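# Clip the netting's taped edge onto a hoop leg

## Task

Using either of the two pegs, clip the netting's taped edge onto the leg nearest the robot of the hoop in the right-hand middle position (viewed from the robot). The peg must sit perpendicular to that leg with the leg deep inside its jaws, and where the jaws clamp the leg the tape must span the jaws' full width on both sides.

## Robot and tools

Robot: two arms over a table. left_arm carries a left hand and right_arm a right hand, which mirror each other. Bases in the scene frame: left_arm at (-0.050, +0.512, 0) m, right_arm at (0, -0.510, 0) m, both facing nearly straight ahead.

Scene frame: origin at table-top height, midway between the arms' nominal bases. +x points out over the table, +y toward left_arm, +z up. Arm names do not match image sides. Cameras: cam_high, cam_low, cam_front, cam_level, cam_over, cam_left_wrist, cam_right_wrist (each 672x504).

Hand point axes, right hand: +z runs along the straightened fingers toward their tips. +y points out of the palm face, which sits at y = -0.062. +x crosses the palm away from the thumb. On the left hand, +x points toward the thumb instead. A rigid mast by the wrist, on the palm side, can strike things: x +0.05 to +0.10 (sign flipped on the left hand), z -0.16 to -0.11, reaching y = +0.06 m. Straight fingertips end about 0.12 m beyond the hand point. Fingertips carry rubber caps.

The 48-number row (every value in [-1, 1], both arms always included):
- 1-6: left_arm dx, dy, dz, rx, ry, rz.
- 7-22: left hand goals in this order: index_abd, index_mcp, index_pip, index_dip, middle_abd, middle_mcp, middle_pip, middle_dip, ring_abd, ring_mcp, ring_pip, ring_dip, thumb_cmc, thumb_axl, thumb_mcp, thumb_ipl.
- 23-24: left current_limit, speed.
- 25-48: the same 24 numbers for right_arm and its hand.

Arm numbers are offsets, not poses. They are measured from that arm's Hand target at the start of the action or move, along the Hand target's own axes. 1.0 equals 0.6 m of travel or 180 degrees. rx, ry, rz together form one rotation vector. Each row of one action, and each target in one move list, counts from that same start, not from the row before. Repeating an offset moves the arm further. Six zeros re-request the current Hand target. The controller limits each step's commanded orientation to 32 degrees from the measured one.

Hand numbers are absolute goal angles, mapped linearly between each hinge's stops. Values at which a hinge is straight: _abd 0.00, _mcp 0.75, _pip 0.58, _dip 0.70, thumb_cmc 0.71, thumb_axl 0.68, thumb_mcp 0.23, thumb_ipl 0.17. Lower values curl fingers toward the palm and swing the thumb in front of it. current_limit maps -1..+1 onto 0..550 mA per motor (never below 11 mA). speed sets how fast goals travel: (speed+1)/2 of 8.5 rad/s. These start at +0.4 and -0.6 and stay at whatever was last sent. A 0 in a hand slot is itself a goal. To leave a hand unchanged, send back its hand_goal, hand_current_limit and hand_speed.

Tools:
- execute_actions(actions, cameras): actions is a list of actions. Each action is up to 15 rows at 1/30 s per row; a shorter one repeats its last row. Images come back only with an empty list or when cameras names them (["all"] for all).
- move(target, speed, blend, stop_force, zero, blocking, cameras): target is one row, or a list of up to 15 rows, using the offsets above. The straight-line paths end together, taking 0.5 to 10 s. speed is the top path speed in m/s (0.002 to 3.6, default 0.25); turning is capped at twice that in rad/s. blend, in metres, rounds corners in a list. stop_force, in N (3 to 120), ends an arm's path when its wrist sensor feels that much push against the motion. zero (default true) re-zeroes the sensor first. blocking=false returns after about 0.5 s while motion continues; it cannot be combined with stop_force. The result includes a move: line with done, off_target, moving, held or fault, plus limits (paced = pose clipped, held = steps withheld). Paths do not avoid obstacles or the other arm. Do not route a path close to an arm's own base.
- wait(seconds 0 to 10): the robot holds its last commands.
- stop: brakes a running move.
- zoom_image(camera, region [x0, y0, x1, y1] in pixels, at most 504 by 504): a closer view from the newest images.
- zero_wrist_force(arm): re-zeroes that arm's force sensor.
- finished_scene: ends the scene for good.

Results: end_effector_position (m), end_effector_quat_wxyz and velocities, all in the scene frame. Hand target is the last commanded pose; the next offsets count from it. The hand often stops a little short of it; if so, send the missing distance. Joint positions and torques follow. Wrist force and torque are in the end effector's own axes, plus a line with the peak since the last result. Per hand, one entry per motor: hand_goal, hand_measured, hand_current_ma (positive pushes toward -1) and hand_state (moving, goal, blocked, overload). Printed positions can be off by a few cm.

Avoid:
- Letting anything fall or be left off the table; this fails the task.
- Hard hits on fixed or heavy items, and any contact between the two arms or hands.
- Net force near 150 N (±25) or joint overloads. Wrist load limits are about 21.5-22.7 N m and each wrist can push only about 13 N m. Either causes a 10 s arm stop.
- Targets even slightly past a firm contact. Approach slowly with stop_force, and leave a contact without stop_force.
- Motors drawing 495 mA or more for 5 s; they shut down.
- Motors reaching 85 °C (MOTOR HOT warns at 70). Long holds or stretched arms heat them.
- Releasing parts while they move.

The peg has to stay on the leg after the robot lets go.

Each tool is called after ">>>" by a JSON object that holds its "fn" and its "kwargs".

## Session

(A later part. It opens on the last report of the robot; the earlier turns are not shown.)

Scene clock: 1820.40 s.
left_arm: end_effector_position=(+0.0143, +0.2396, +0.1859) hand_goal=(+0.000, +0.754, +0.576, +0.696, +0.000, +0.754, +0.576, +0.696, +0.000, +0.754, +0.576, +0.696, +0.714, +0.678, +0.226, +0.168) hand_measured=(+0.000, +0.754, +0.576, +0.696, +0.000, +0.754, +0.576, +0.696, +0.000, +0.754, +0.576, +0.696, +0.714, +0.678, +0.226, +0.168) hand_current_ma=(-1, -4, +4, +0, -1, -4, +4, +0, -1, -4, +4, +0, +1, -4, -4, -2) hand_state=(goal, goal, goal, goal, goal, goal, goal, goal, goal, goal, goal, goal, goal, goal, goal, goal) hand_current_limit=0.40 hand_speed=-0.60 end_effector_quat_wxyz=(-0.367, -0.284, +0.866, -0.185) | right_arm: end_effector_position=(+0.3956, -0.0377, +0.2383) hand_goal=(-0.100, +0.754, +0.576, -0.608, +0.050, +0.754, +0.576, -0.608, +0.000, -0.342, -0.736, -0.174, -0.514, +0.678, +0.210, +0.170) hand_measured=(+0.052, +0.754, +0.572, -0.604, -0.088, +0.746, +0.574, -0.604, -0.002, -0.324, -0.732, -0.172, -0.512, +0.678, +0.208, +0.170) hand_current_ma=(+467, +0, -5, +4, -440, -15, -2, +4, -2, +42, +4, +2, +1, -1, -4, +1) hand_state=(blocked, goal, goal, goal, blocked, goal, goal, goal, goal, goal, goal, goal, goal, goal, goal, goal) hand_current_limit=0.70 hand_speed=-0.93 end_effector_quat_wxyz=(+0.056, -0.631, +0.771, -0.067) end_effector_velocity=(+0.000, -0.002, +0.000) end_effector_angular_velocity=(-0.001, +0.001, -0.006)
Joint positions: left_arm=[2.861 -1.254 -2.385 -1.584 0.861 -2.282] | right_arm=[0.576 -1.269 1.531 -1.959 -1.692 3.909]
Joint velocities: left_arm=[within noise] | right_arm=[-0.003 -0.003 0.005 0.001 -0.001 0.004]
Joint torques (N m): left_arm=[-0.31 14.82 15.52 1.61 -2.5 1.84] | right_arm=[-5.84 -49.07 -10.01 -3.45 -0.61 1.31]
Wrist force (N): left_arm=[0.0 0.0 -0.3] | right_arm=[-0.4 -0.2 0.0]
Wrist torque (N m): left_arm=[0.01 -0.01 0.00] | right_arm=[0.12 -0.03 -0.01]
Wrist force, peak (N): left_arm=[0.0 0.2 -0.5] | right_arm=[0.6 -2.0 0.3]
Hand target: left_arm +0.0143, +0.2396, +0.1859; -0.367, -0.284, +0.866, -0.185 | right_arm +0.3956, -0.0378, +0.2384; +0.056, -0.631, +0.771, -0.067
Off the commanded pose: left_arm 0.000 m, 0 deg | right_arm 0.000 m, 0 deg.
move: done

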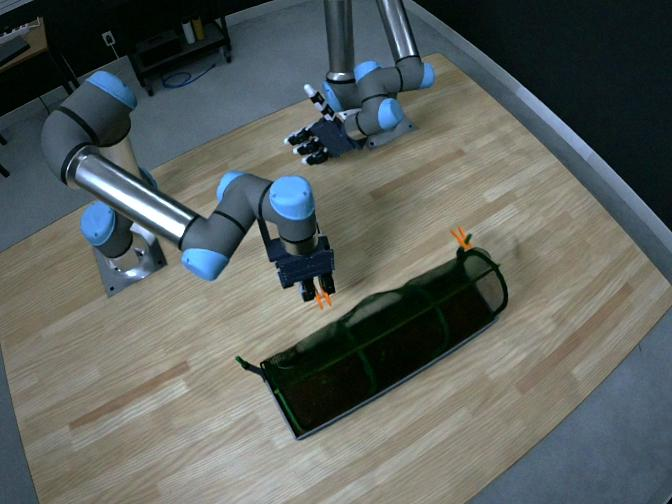

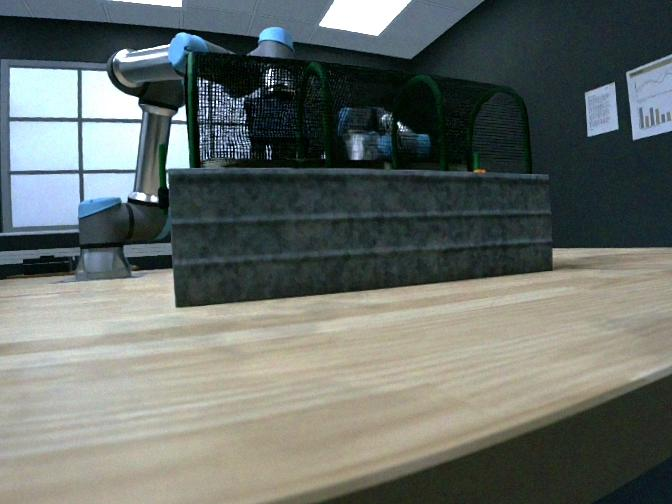

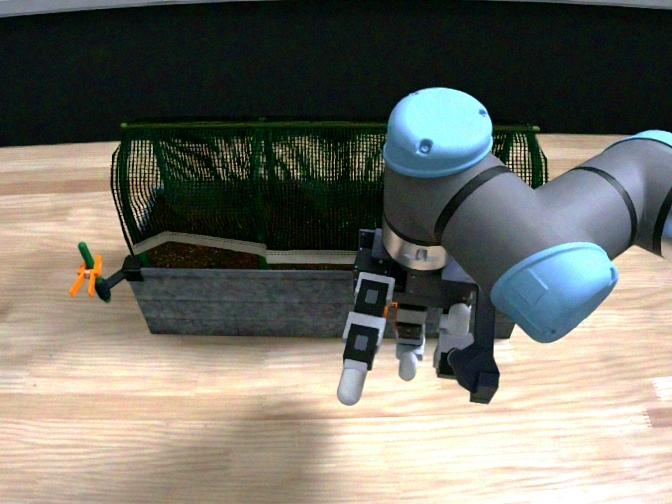

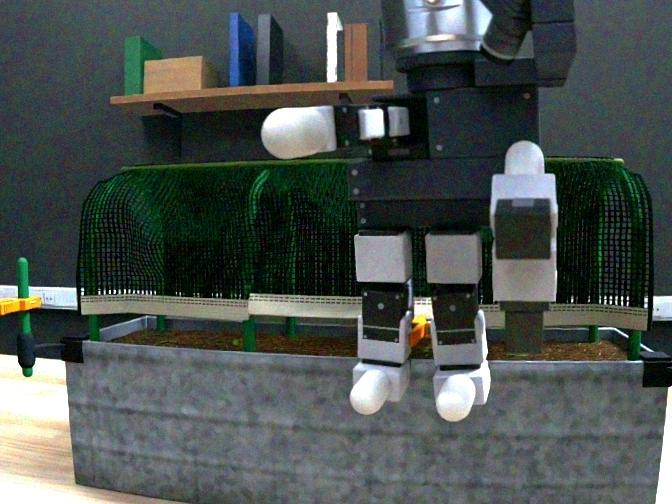

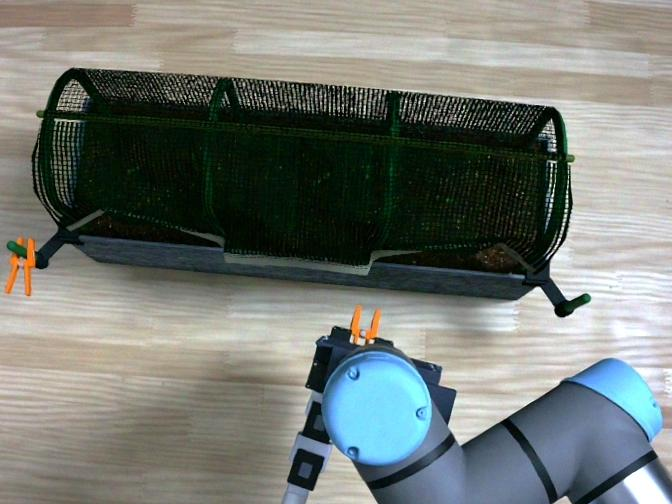

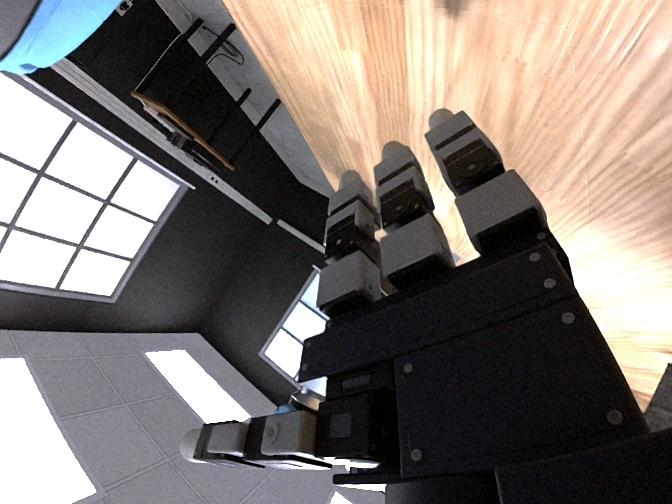

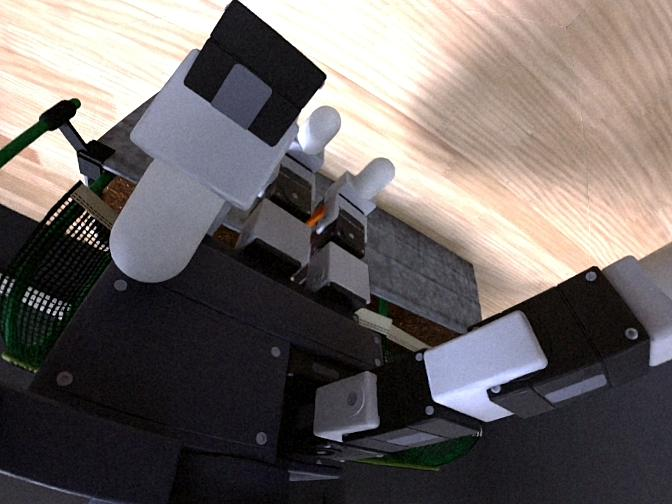

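>>> {"fn": "wait", "kwargs": {"seconds": 0.1, "cameras": ["all"]}}

>>> {"fn": "zoom_image", "kwargs": {"camera": "cam_over", "region": [320, 220, 440, 340]}}

>>> {"fn": "zoom_image", "kwargs": {"camera": "cam_level", "region": [380, 250, 520, 390]}}

>>> {"fn": "zoom_image", "kwargs": {"camera": "cam_high", "region": [250, 220, 390, 360]}}

Scene clock: 1854.00 s.
left_arm: end_effector_position=(+0.0143, +0.2396, +0.1859) hand_goal=(+0.000, +0.754, +0.576, +0.696, +0.000, +0.754, +0.576, +0.696, +0.000, +0.754, +0.576, +0.696, +0.714, +0.678, +0.226, +0.168) hand_measured=(+0.000, +0.754, +0.576, +0.696, +0.000, +0.754, +0.576, +0.696, +0.000, +0.754, +0.576, +0.696, +0.714, +0.678, +0.226, +0.168) hand_current_ma=(-1, -4, +4, +0, -1, -4, +4, +0, -1, -4, +4, +0, +1, -4, -4, -2) hand_state=(goal, goal, goal, goal, goal, goal, goal, goal, goal, goal, goal, goal, goal, goal, goal, goal) hand_current_limit=0.40 hand_speed=-0.60 end_effector_quat_wxyz=(-0.367, -0.284, +0.866, -0.185) | right_arm: end_effector_position=(+0.3956, -0.0378, +0.2384) hand_goal=(-0.100, +0.754, +0.576, -0.608, +0.050, +0.754, +0.576, -0.608, +0.000, -0.342, -0.736, -0.174, -0.514, +0.678, +0.210, +0.170) hand_measured=(+0.052, +0.754, +0.572, -0.604, -0.088, +0.746, +0.574, -0.604, -0.002, -0.324, -0.732, -0.172, -0.512, +0.678, +0.208, +0.170) hand_current_ma=(+467, +0, -5, +4, -440, -15, -2, +4, -2, +42, +4, +2, +1, -1, -4, +1) hand_state=(blocked, goal, goal, goal, blocked, goal, goal, goal, goal, goal, goal, goal, goal, goal, goal, goal) hand_current_limit=0.70 hand_speed=-0.93 end_effector_quat_wxyz=(+0.056, -0.631, +0.771, -0.067)
Joint positions: left_arm=[2.861 -1.254 -2.385 -1.584 0.861 -2.282] | right_arm=[0.576 -1.269 1.531 -1.959 -1.693 3.909]
Joint torques (N m): left_arm=[-0.48 14.4 14.8 1.57 -2.53 1.86] | right_arm=[-8.14 -47.77 -9.07 -4.56 -0.7 -1.61]
Wrist force (N): left_arm=[-0.1 0.3 0.1] | right_arm=[-0.5 -0.1 -0.1]
Wrist torque (N m): left_arm=[0.03 0.01 -0.01] | right_arm=[0.14 -0.02 -0.02]
Wrist force, peak (N): left_arm=[-0.3 0.0 -0.4] | right_arm=[-0.6 -0.4 -0.2]
Hand target: left_arm +0.0143, +0.2396, +0.1859; -0.367, -0.284, +0.866, -0.185 | right_arm +0.3956, -0.0378, +0.2384; +0.056, -0.631, +0.771, -0.067
Off the commanded pose: left_arm 0.000 m, 0 deg | right_arm 0.000 m, 0 deg.
wait: 0.10 s; at rest from the start

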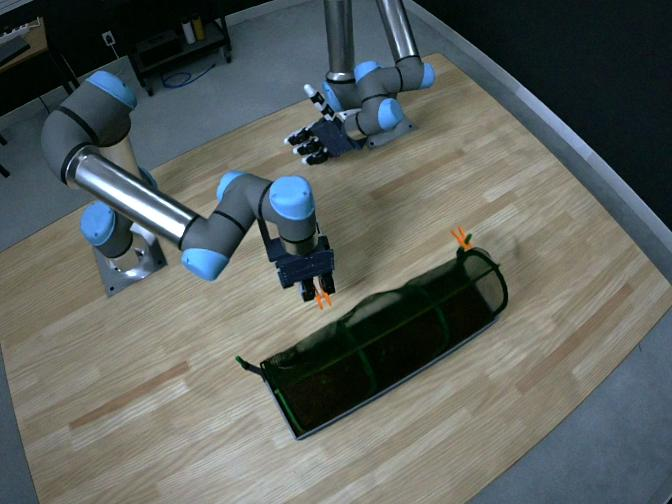

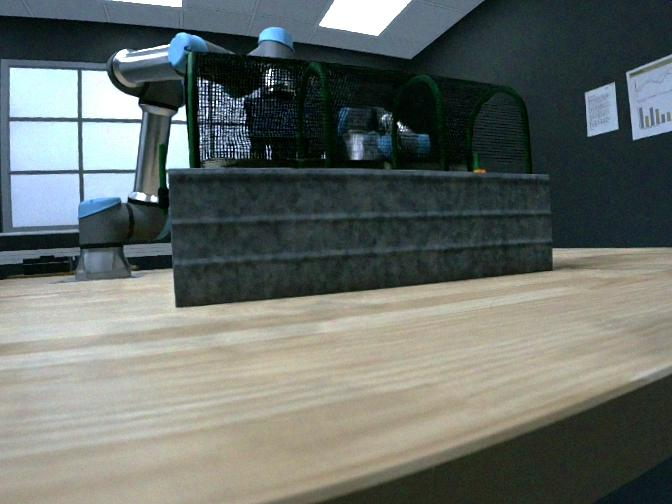

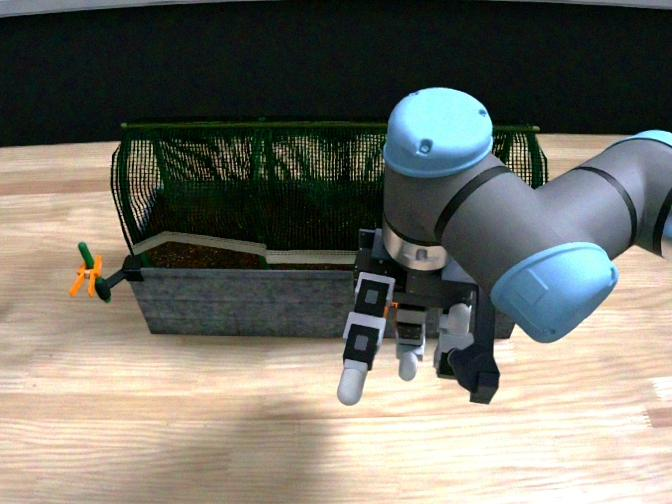

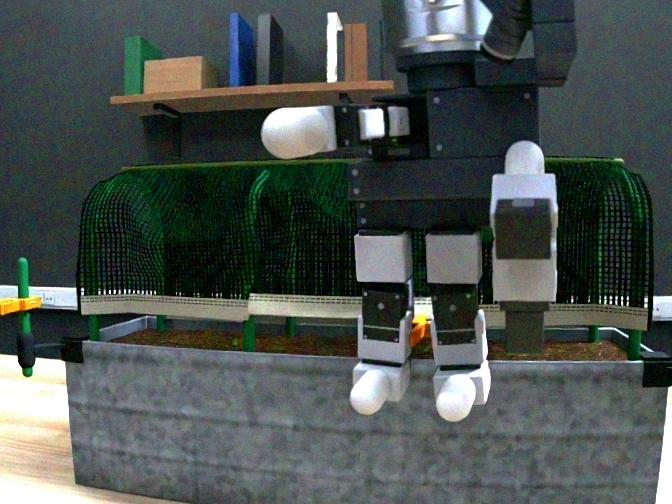

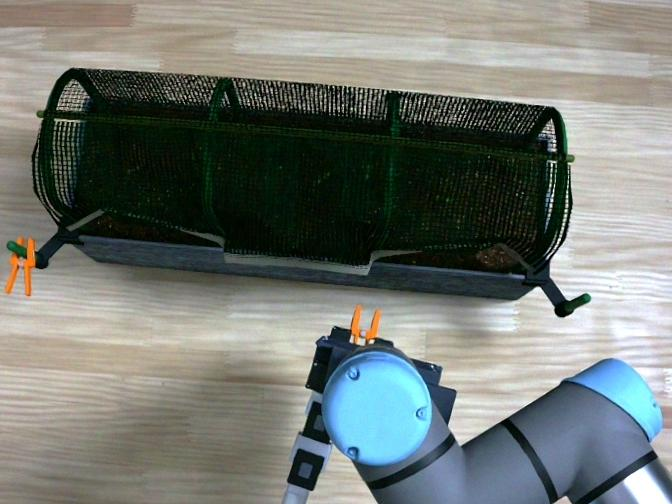

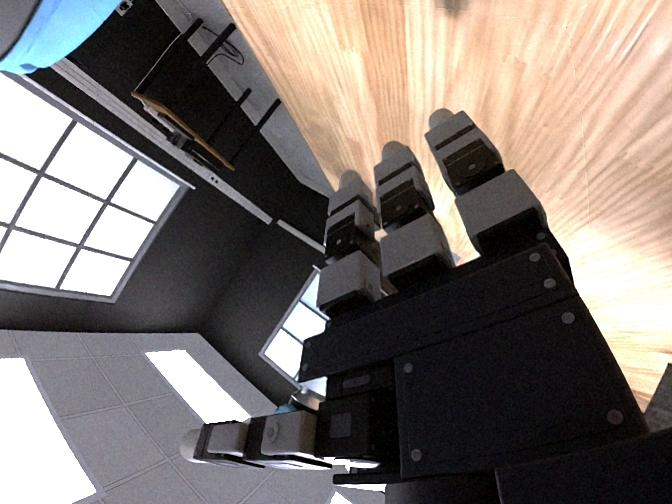

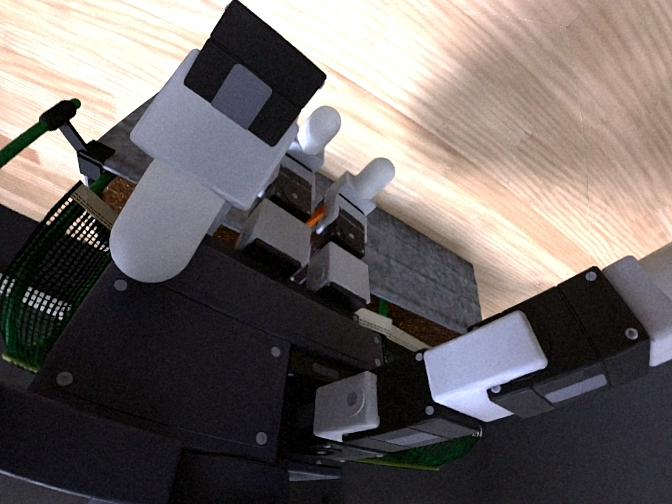

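Scaled by 4.200 from the camera's 672x504 image, which has a finer 960x720 frame.

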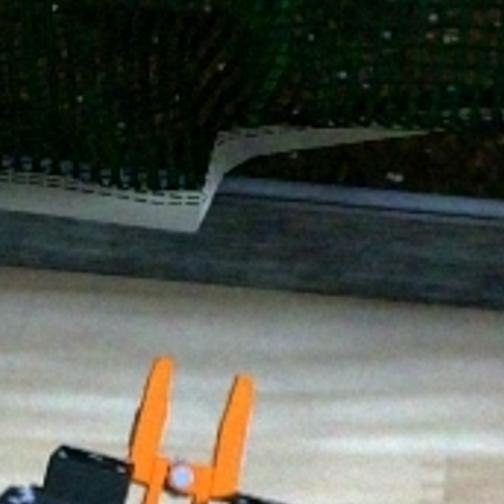

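Scaled by 3.600 from the camera's 672x504 image, which has a finer 960x720 frame.

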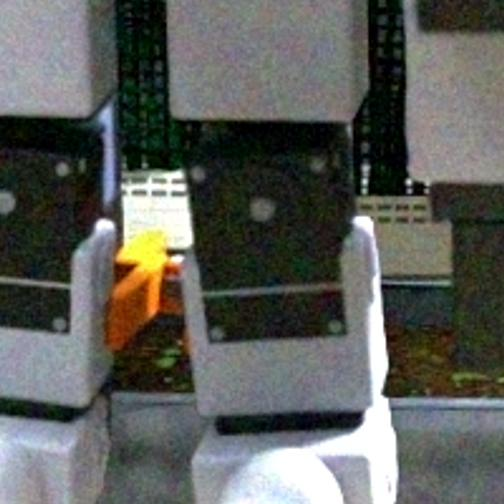

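Scaled by 3.600 from the camera's 672x504 image, which has a finer 960x720 frame.

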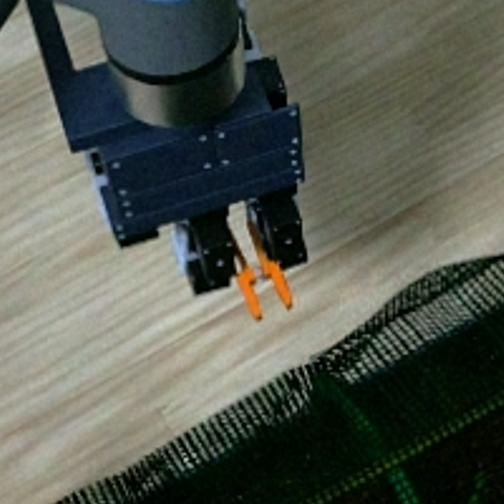

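>>> {"fn": "zoom_image", "kwargs": {"camera": "cam_level", "region": [400, 290, 450, 350]}}

>>> {"fn": "zoom_image", "kwargs": {"camera": "cam_over", "region": [340, 290, 400, 350]}}

>>> {"fn": "zoom_image", "kwargs": {"camera": "cam_low", "region": [230, 40, 430, 190]}}

>>> {"fn": "zoom_image", "kwargs": {"camera": "cam_front", "region": [330, 240, 450, 360]}}

Scaled by 8.400 from the camera's 672x504 image, which has a finer 960x720 frame.

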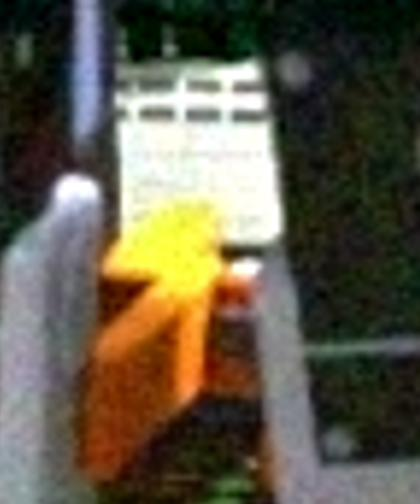

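Scaled by 8.400 from the camera's 672x504 image, which has a finer 960x720 frame.

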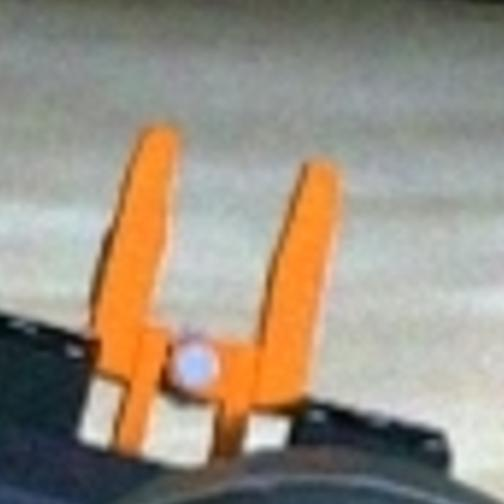

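Scaled by 2.520 from the camera's 672x504 image, which has a finer 960x720 frame.

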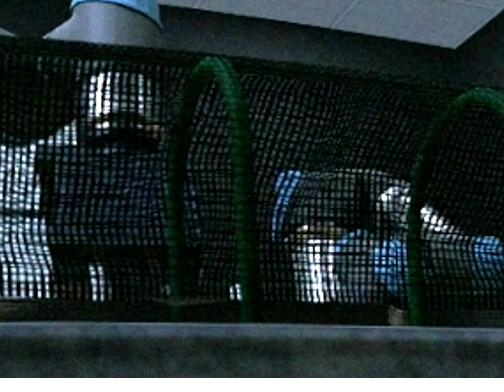

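Scaled by 4.200 from the camera's 672x504 image, which has a finer 960x720 frame.

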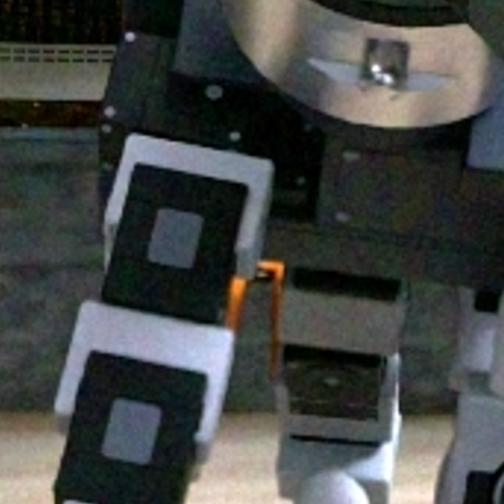

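>>> {"fn": "move", "kwargs": {"target": [0,0,0,0,0,0,0,0.754,0.576,0.696,0,0.754,0.576,0.696,0,0.754,0.576,0.696,0.714,0.678,0.226,0.168,0.4,-0.6,0,0,0,0,0.0483,0.2736,-0.1,0.753,0.576,-0.609,0.05,0.753,0.576,-0.609,0,-0.342,-0.737,-0.174,-0.514,0.677,0.21,0.17,0.7,-0.93], "speed": 0.15, "cameras": ["cam_level", "cam_over", "cam_low"]}}

>>> {"fn": "zoom_image", "kwargs": {"camera": "cam_level", "region": [400, 260, 540, 400]}}

>>> {"fn": "zoom_image", "kwargs": {"camera": "cam_over", "region": [340, 280, 440, 380]}}

Scene clock: 1962.73 s.
left_arm: end_effector_position=(+0.0143, +0.2396, +0.1859) hand_goal=(+0.000, +0.754, +0.576, +0.696, +0.000, +0.754, +0.576, +0.696, +0.000, +0.754, +0.576, +0.696, +0.714, +0.678, +0.226, +0.168) hand_measured=(+0.000, +0.754, +0.576, +0.696, +0.000, +0.754, +0.576, +0.696, +0.000, +0.754, +0.576, +0.696, +0.714, +0.678, +0.226, +0.168) hand_current_ma=(-1, -4, +4, +0, -1, -4, +4, +0, -1, -4, +4, +0, +1, -4, -4, -2) hand_state=(goal, goal, goal, goal, goal, goal, goal, goal, goal, goal, goal, goal, goal, goal, goal, goal) hand_current_limit=0.40 hand_speed=-0.60 end_effector_quat_wxyz=(-0.367, -0.284, +0.866, -0.185) | right_arm: end_effector_position=(+0.3955, -0.0378, +0.2384) hand_goal=(-0.100, +0.754, +0.576, -0.608, +0.050, +0.754, +0.576, -0.608, +0.000, -0.342, -0.736, -0.174, -0.514, +0.678, +0.210, +0.170) hand_measured=(+0.052, +0.754, +0.572, -0.604, -0.088, +0.746, +0.574, -0.604, -0.002, -0.324, -0.732, -0.172, -0.512, +0.678, +0.208, +0.170) hand_current_ma=(+468, +0, -5, +4, -440, -15, -2, +4, -2, +42, +4, +2, +1, -1, -4, +1) hand_state=(blocked, goal, goal, goal, blocked, goal, goal, goal, goal, goal, goal, goal, goal, goal, goal, goal) hand_current_limit=0.70 hand_speed=-0.93 end_effector_quat_wxyz=(+0.022, -0.246, +0.965, -0.084)
Joint positions: left_arm=[2.861 -1.254 -2.385 -1.584 0.861 -2.282] | right_arm=[0.585 -1.371 1.624 -1.81 -1.745 4.8]
Joint torques (N m): left_arm=[-0.04 14.59 13.99 1.63 -2.79 2.17] | right_arm=[0.14 -19.07 -28.04 -5.03 -0.12 1.28]
Wrist force (N): left_arm=[0.0 0.0 -0.2] | right_arm=[-0.5 -0.2 0.1]
Wrist torque (N m): left_arm=[0.01 -0.01 0.00] | right_arm=[0.11 -0.01 -0.17]
Wrist force, peak (N): left_arm=[0.1 0.3 -0.5] | right_arm=[-0.7 -0.2 0.0]
Hand target: left_arm +0.0143, +0.2396, +0.1859; -0.367, -0.284, +0.866, -0.185 | right_arm +0.3956, -0.0378, +0.2384; +0.022, -0.246, +0.965, -0.084
Off the commanded pose: left_arm 0.000 m, 0 deg | right_arm 0.000 m, 0 deg.
move: done
Images, in order (width x height): cam_low 672x504, cam_level 672x504, cam_over 672x504.

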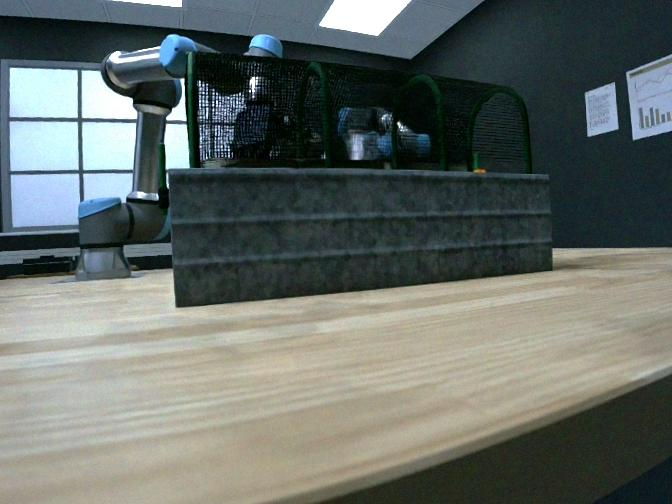

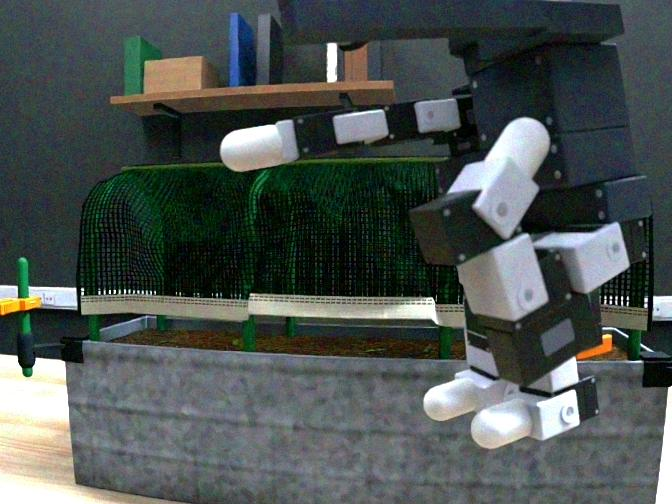

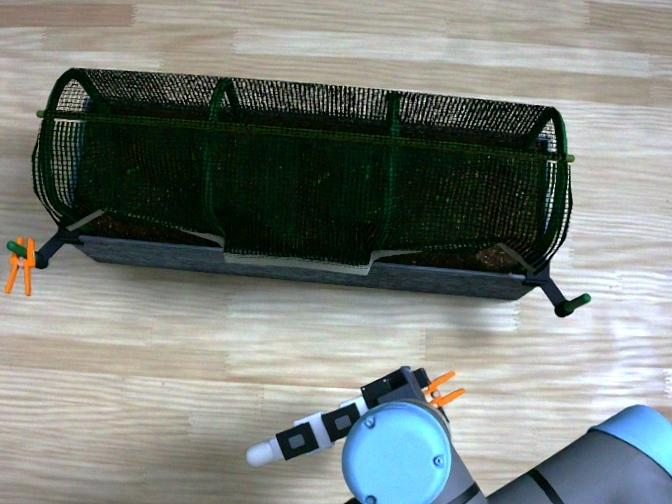

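Scaled by 3.600 from the camera's 672x504 image, which has a finer 960x720 frame.

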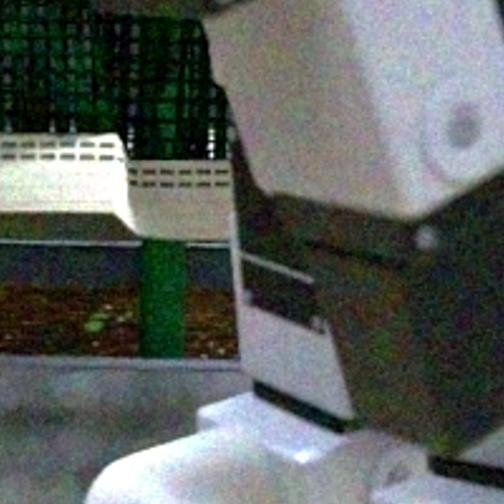

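Scaled by 5.040 from the camera's 672x504 image, which has a finer 960x720 frame.

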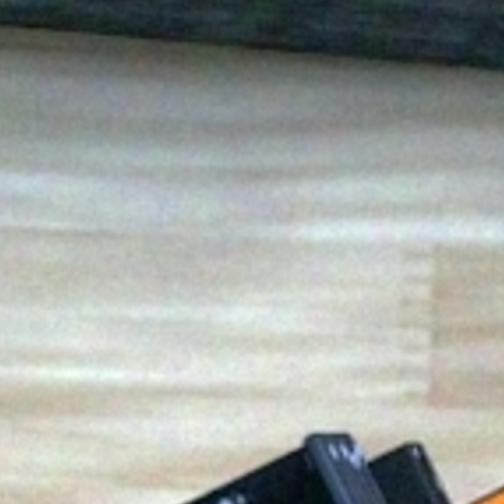

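>>> {"fn": "zoom_image", "kwargs": {"camera": "cam_level", "region": [560, 310, 660, 380]}}

>>> {"fn": "zoom_image", "kwargs": {"camera": "cam_over", "region": [410, 350, 480, 420]}}

>>> {"fn": "zoom_image", "kwargs": {"camera": "cam_level", "region": [410, 280, 480, 350]}}

>>> {"fn": "zoom_image", "kwargs": {"camera": "cam_over", "region": [340, 220, 420, 300]}}

Scaled by 5.040 from the camera's 672x504 image, which has a finer 960x720 frame.

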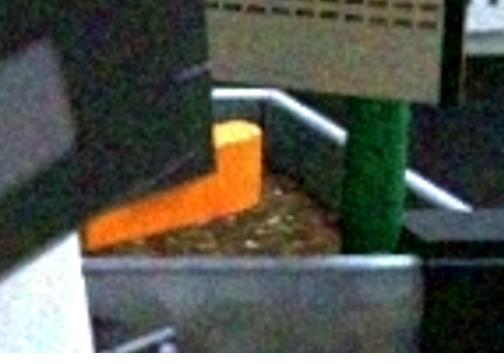

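Scaled by 7.200 from the camera's 672x504 image, which has a finer 960x720 frame.

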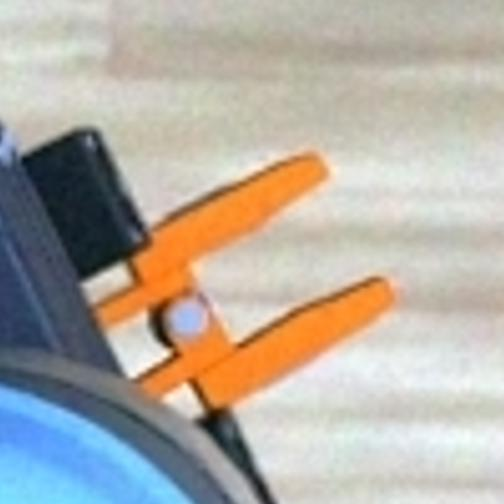

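Scaled by 7.200 from the camera's 672x504 image, which has a finer 960x720 frame.

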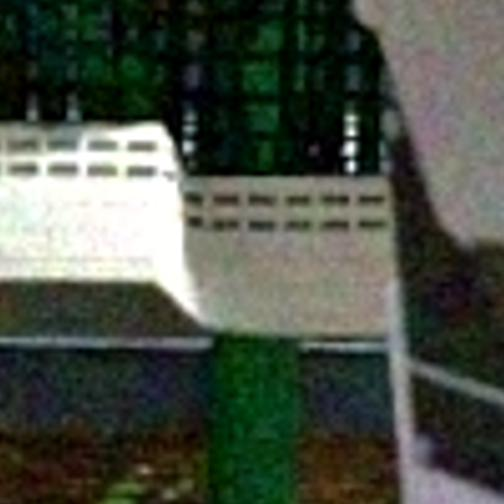

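Scaled by 6.300 from the camera's 672x504 image, which has a finer 960x720 frame.

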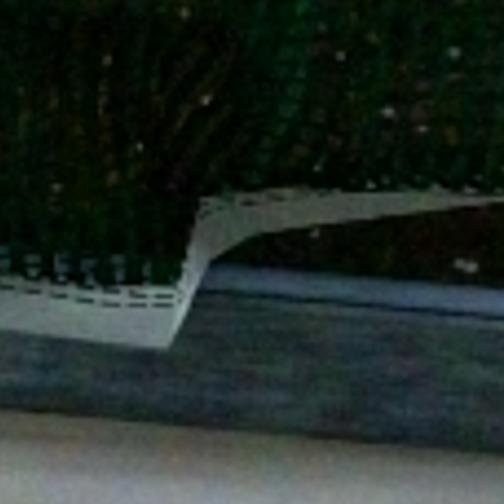

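>>> {"fn": "move", "kwargs": {"target": [0,0,0,0,0,0,0,0.754,0.576,0.696,0,0.754,0.576,0.696,0,0.754,0.576,0.696,0.714,0.678,0.226,0.168,0.4,-0.6,-0.077,0.0708,-0.0125,0,0.0334,0.1888,-0.1,0.753,0.576,-0.609,0.05,0.753,0.576,-0.609,0,-0.342,-0.737,-0.174,-0.514,0.677,0.21,0.17,0.7,-0.93], "speed": 0.15, "cameras": ["cam_level", "cam_over"]}}

>>> {"fn": "zoom_image", "kwargs": {"camera": "cam_level", "region": [560, 310, 660, 380]}}

>>> {"fn": "zoom_image", "kwargs": {"camera": "cam_over", "region": [390, 330, 480, 420]}}

Scene clock: 2008.53 s.
left_arm: end_effector_position=(+0.0143, +0.2396, +0.1859) hand_goal=(+0.000, +0.754, +0.576, +0.696, +0.000, +0.754, +0.576, +0.696, +0.000, +0.754, +0.576, +0.696, +0.714, +0.678, +0.226, +0.168) hand_measured=(+0.000, +0.754, +0.576, +0.696, +0.000, +0.754, +0.576, +0.696, +0.000, +0.754, +0.576, +0.696, +0.714, +0.678, +0.226, +0.168) hand_current_ma=(-1, -4, +4, +0, -1, -4, +4, +0, -1, -4, +4, +0, +1, -4, -4, -2) hand_state=(goal, goal, goal, goal, goal, goal, goal, goal, goal, goal, goal, goal, goal, goal, goal, goal) hand_current_limit=0.40 hand_speed=-0.60 end_effector_quat_wxyz=(-0.367, -0.284, +0.866, -0.185) | right_arm: end_effector_position=(+0.4155, +0.0223, +0.2384) hand_goal=(-0.100, +0.754, +0.576, -0.608, +0.050, +0.754, +0.576, -0.608, +0.000, -0.342, -0.736, -0.174, -0.514, +0.678, +0.210, +0.170) hand_measured=(+0.052, +0.754, +0.572, -0.604, -0.088, +0.746, +0.574, -0.604, -0.002, -0.324, -0.732, -0.172, -0.512, +0.678, +0.208, +0.170) hand_current_ma=(+467, +0, -5, +4, -440, -15, -2, +4, -2, +42, +4, +2, +1, -1, -4, +1) hand_state=(blocked, goal, goal, goal, blocked, goal, goal, goal, goal, goal, goal, goal, goal, goal, goal, goal) hand_current_limit=0.70 hand_speed=-0.93 end_effector_quat_wxyz=(-0.004, +0.052, +0.995, -0.087)
Joint positions: left_arm=[2.861 -1.254 -2.385 -1.584 0.861 -2.282] | right_arm=[0.686 -1.265 1.461 -1.643 -1.693 5.51]
Joint torques (N m): left_arm=[0.3 15.83 15.18 1.79 -2.74 1.89] | right_arm=[-7.75 -48.77 -9.19 -4.43 -0.71 1.15]
Wrist force (N): left_arm=[-0.1 0.2 0.0] | right_arm=[-0.3 -0.1 0.2]
Wrist torque (N m): left_arm=[0.02 0.00 -0.01] | right_arm=[0.12 -0.04 -0.17]
Wrist force, peak (N): left_arm=[0.1 0.5 -0.1] | right_arm=[-0.8 -0.6 0.1]
Hand target: left_arm +0.0143, +0.2396, +0.1859; -0.367, -0.284, +0.866, -0.185 | right_arm +0.4156, +0.0222, +0.2384; -0.004, +0.052, +0.995, -0.087
Off the commanded pose: left_arm 0.000 m, 0 deg | right_arm 0.000 m, 0 deg.
move: done
Images, in order (width x height): cam_level 672x504, cam_over 672x504.

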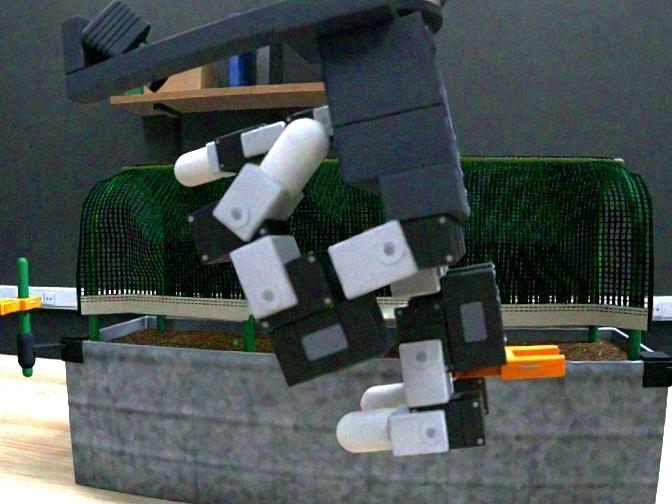

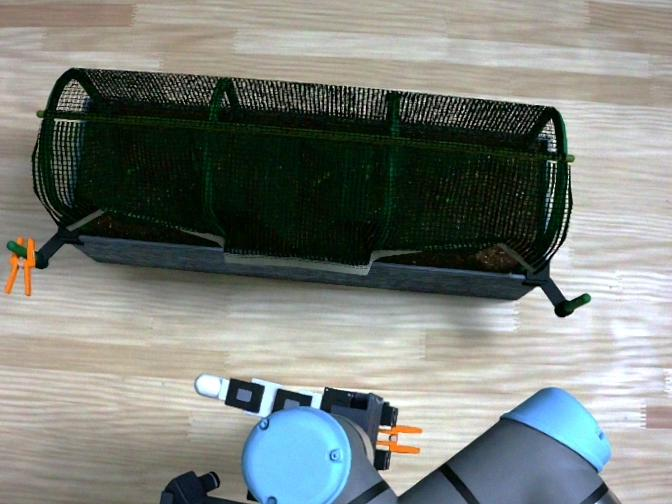

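Scaled by 5.040 from the camera's 672x504 image, which has a finer 960x720 frame.

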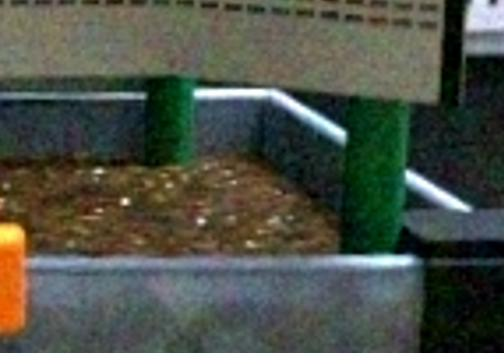

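Scaled by 5.600 from the camera's 672x504 image, which has a finer 960x720 frame.

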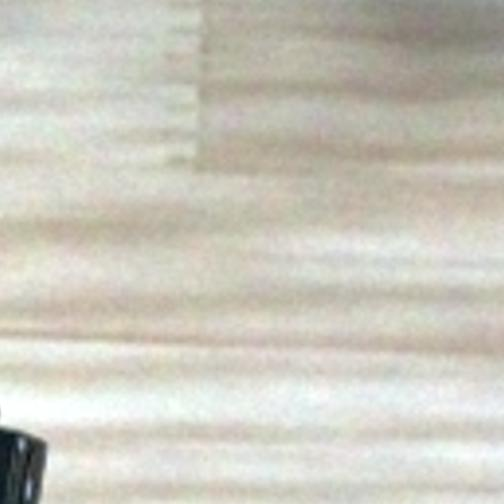

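>>> {"fn": "zoom_image", "kwargs": {"camera": "cam_level", "region": [450, 330, 580, 400]}}

>>> {"fn": "zoom_image", "kwargs": {"camera": "cam_over", "region": [370, 410, 430, 470]}}

>>> {"fn": "zoom_image", "kwargs": {"camera": "cam_level", "region": [410, 280, 480, 350]}}

Scaled by 3.877 from the camera's 672x504 image, which has a finer 960x720 frame.

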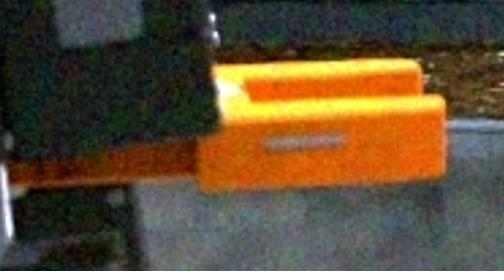

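Scaled by 8.400 from the camera's 672x504 image, which has a finer 960x720 frame.

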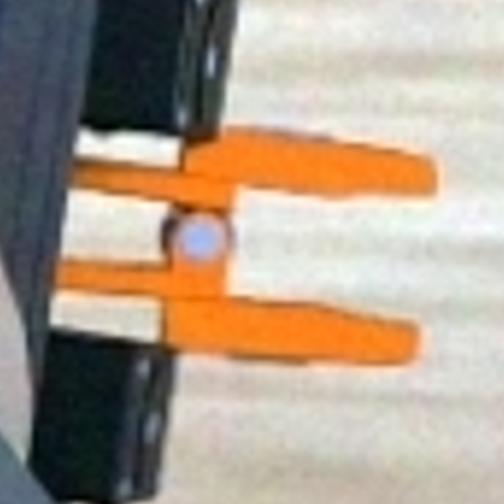

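Scaled by 7.200 from the camera's 672x504 image, which has a finer 960x720 frame.

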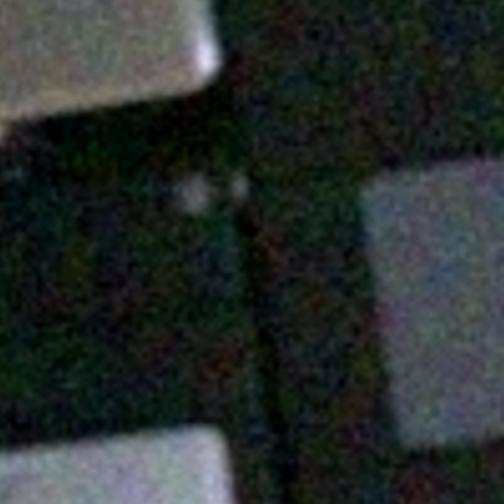

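>>> {"fn": "move", "kwargs": {"target": [0,0,0,0,0,0,0,0.754,0.576,0.696,0,0.754,0.576,0.696,0,0.754,0.576,0.696,0.714,0.678,0.226,0.168,0.4,-0.6,-0.0205,-0.1281,-0.0038,-0.0210,-0.0660,-0.4929,-0.1,0.753,0.576,-0.609,0.05,0.753,0.576,-0.609,0,-0.342,-0.737,-0.174,-0.514,0.677,0.21,0.17,0.7,-0.93], "speed": 0.15, "cameras": ["cam_level", "cam_over", "cam_high"]}}

>>> {"fn": "zoom_image", "kwargs": {"camera": "cam_over", "region": [330, 225, 420, 315]}}

>>> {"fn": "zoom_image", "kwargs": {"camera": "cam_level", "region": [400, 280, 480, 360]}}

Scene clock: 2091.00 s.
left_arm: end_effector_position=(+0.0143, +0.2396, +0.1859) hand_goal=(+0.000, +0.754, +0.576, +0.696, +0.000, +0.754, +0.576, +0.696, +0.000, +0.754, +0.576, +0.696, +0.714, +0.678, +0.226, +0.168) hand_measured=(+0.000, +0.754, +0.576, +0.696, +0.000, +0.754, +0.576, +0.696, +0.000, +0.754, +0.576, +0.696, +0.714, +0.678, +0.226, +0.168) hand_current_ma=(-1, -4, +4, +0, -1, -4, +4, +0, -1, -4, +4, +0, +1, -4, -4, -2) hand_state=(goal, goal, goal, goal, goal, goal, goal, goal, goal, goal, goal, goal, goal, goal, goal, goal) hand_current_limit=0.40 hand_speed=-0.60 end_effector_quat_wxyz=(-0.367, -0.284, +0.866, -0.185) | right_arm: end_effector_position=(+0.4201, -0.0540, +0.2540) hand_goal=(-0.100, +0.754, +0.576, -0.608, +0.050, +0.754, +0.576, -0.608, +0.000, -0.342, -0.736, -0.174, -0.514, +0.678, +0.210, +0.170) hand_measured=(+0.052, +0.754, +0.572, -0.604, -0.088, +0.746, +0.574, -0.604, -0.002, -0.324, -0.732, -0.172, -0.512, +0.678, +0.208, +0.170) hand_current_ma=(+467, +1, -5, +4, -440, -15, -2, +4, -2, +41, +4, +2, +1, -1, -4, +1) hand_state=(blocked, goal, goal, goal, blocked, goal, goal, goal, goal, goal, goal, goal, goal, goal, goal, goal) hand_current_limit=0.70 hand_speed=-0.93 end_effector_quat_wxyz=(+0.031, -0.665, +0.745, -0.034)
Joint positions: left_arm=[2.861 -1.254 -2.385 -1.584 0.861 -2.282] | right_arm=[0.516 -1.223 1.426 -1.849 -1.624 3.768]
Joint torques (N m): left_arm=[-0.67 15.2 15.1 1.79 -2.86 1.91] | right_arm=[-1.52 -44.62 -9.39 -2.56 -0.77 -1.38]
Wrist force (N): left_arm=[-0.1 0.0 0.1] | right_arm=[-0.2 -0.2 0.0]
Wrist torque (N m): left_arm=[-0.02 0.01 0.00] | right_arm=[0.11 -0.06 -0.01]
Wrist force, peak (N): left_arm=[-0.1 -0.3 -0.6] | right_arm=[-0.8 -0.5 0.2]
Hand target: left_arm +0.0143, +0.2396, +0.1859; -0.367, -0.284, +0.866, -0.185 | right_arm +0.4200, -0.0540, +0.2540; +0.031, -0.665, +0.745, -0.034
Off the commanded pose: left_arm 0.000 m, 0 deg | right_arm 0.000 m, 0 deg.
move: done
Images, in order (width x height): cam_high 672x504, cam_level 672x504, cam_over 672x504.

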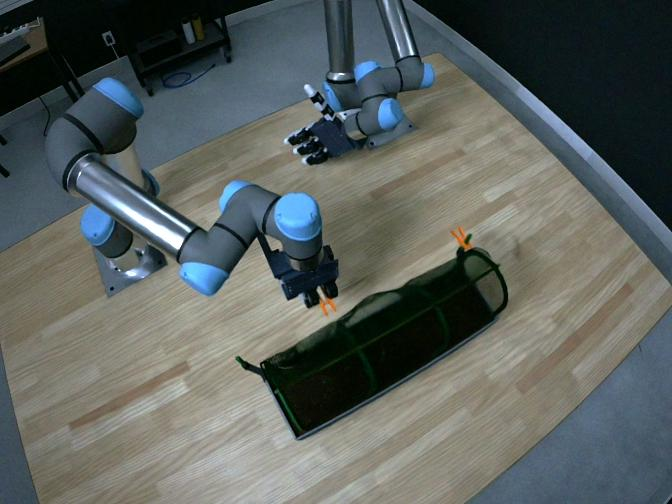

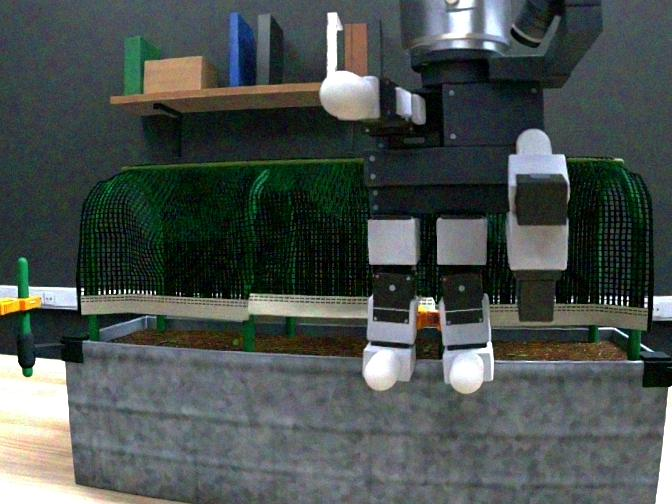

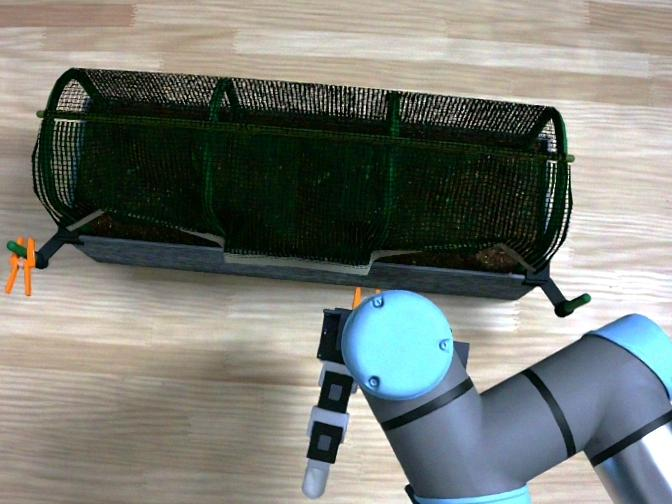

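Scaled by 5.600 from the camera's 672x504 image, which has a finer 960x720 frame.

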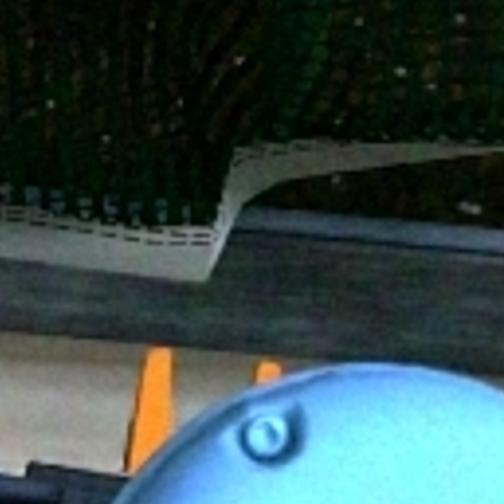

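Scaled by 6.300 from the camera's 672x504 image, which has a finer 960x720 frame.

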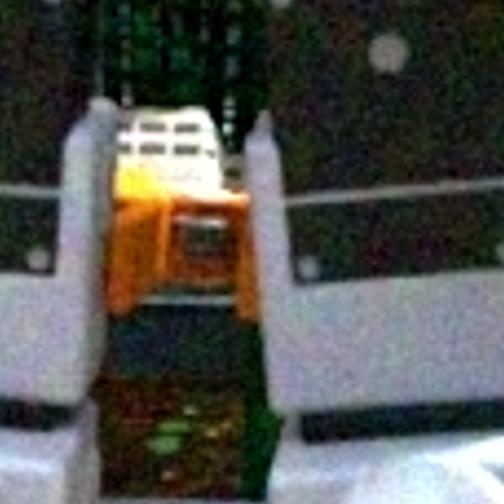

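>>> {"fn": "zoom_image", "kwargs": {"camera": "cam_over", "region": [345, 280, 395, 320]}}

>>> {"fn": "zoom_image", "kwargs": {"camera": "cam_level", "region": [410, 290, 460, 340]}}

>>> {"fn": "zoom_image", "kwargs": {"camera": "cam_high", "region": [290, 260, 370, 340]}}

Scaled by 10.080 from the camera's 672x504 image, which has a finer 960x720 frame.

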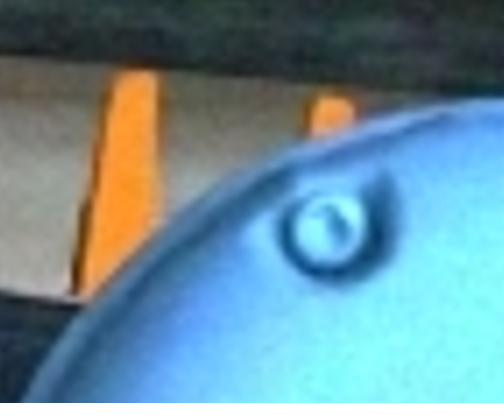

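Scaled by 10.080 from the camera's 672x504 image, which has a finer 960x720 frame.

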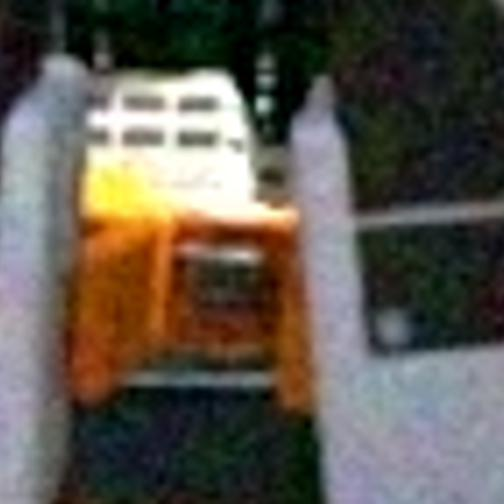

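Scaled by 6.300 from the camera's 672x504 image, which has a finer 960x720 frame.

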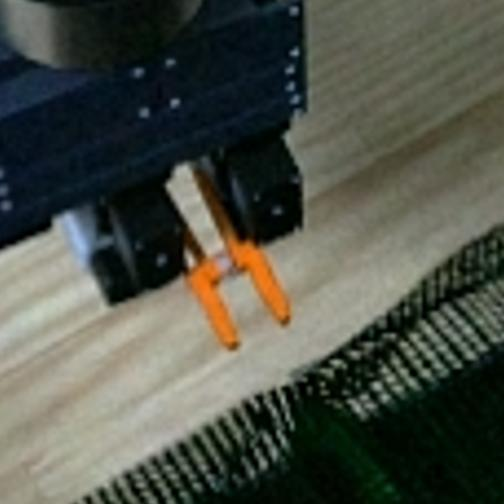

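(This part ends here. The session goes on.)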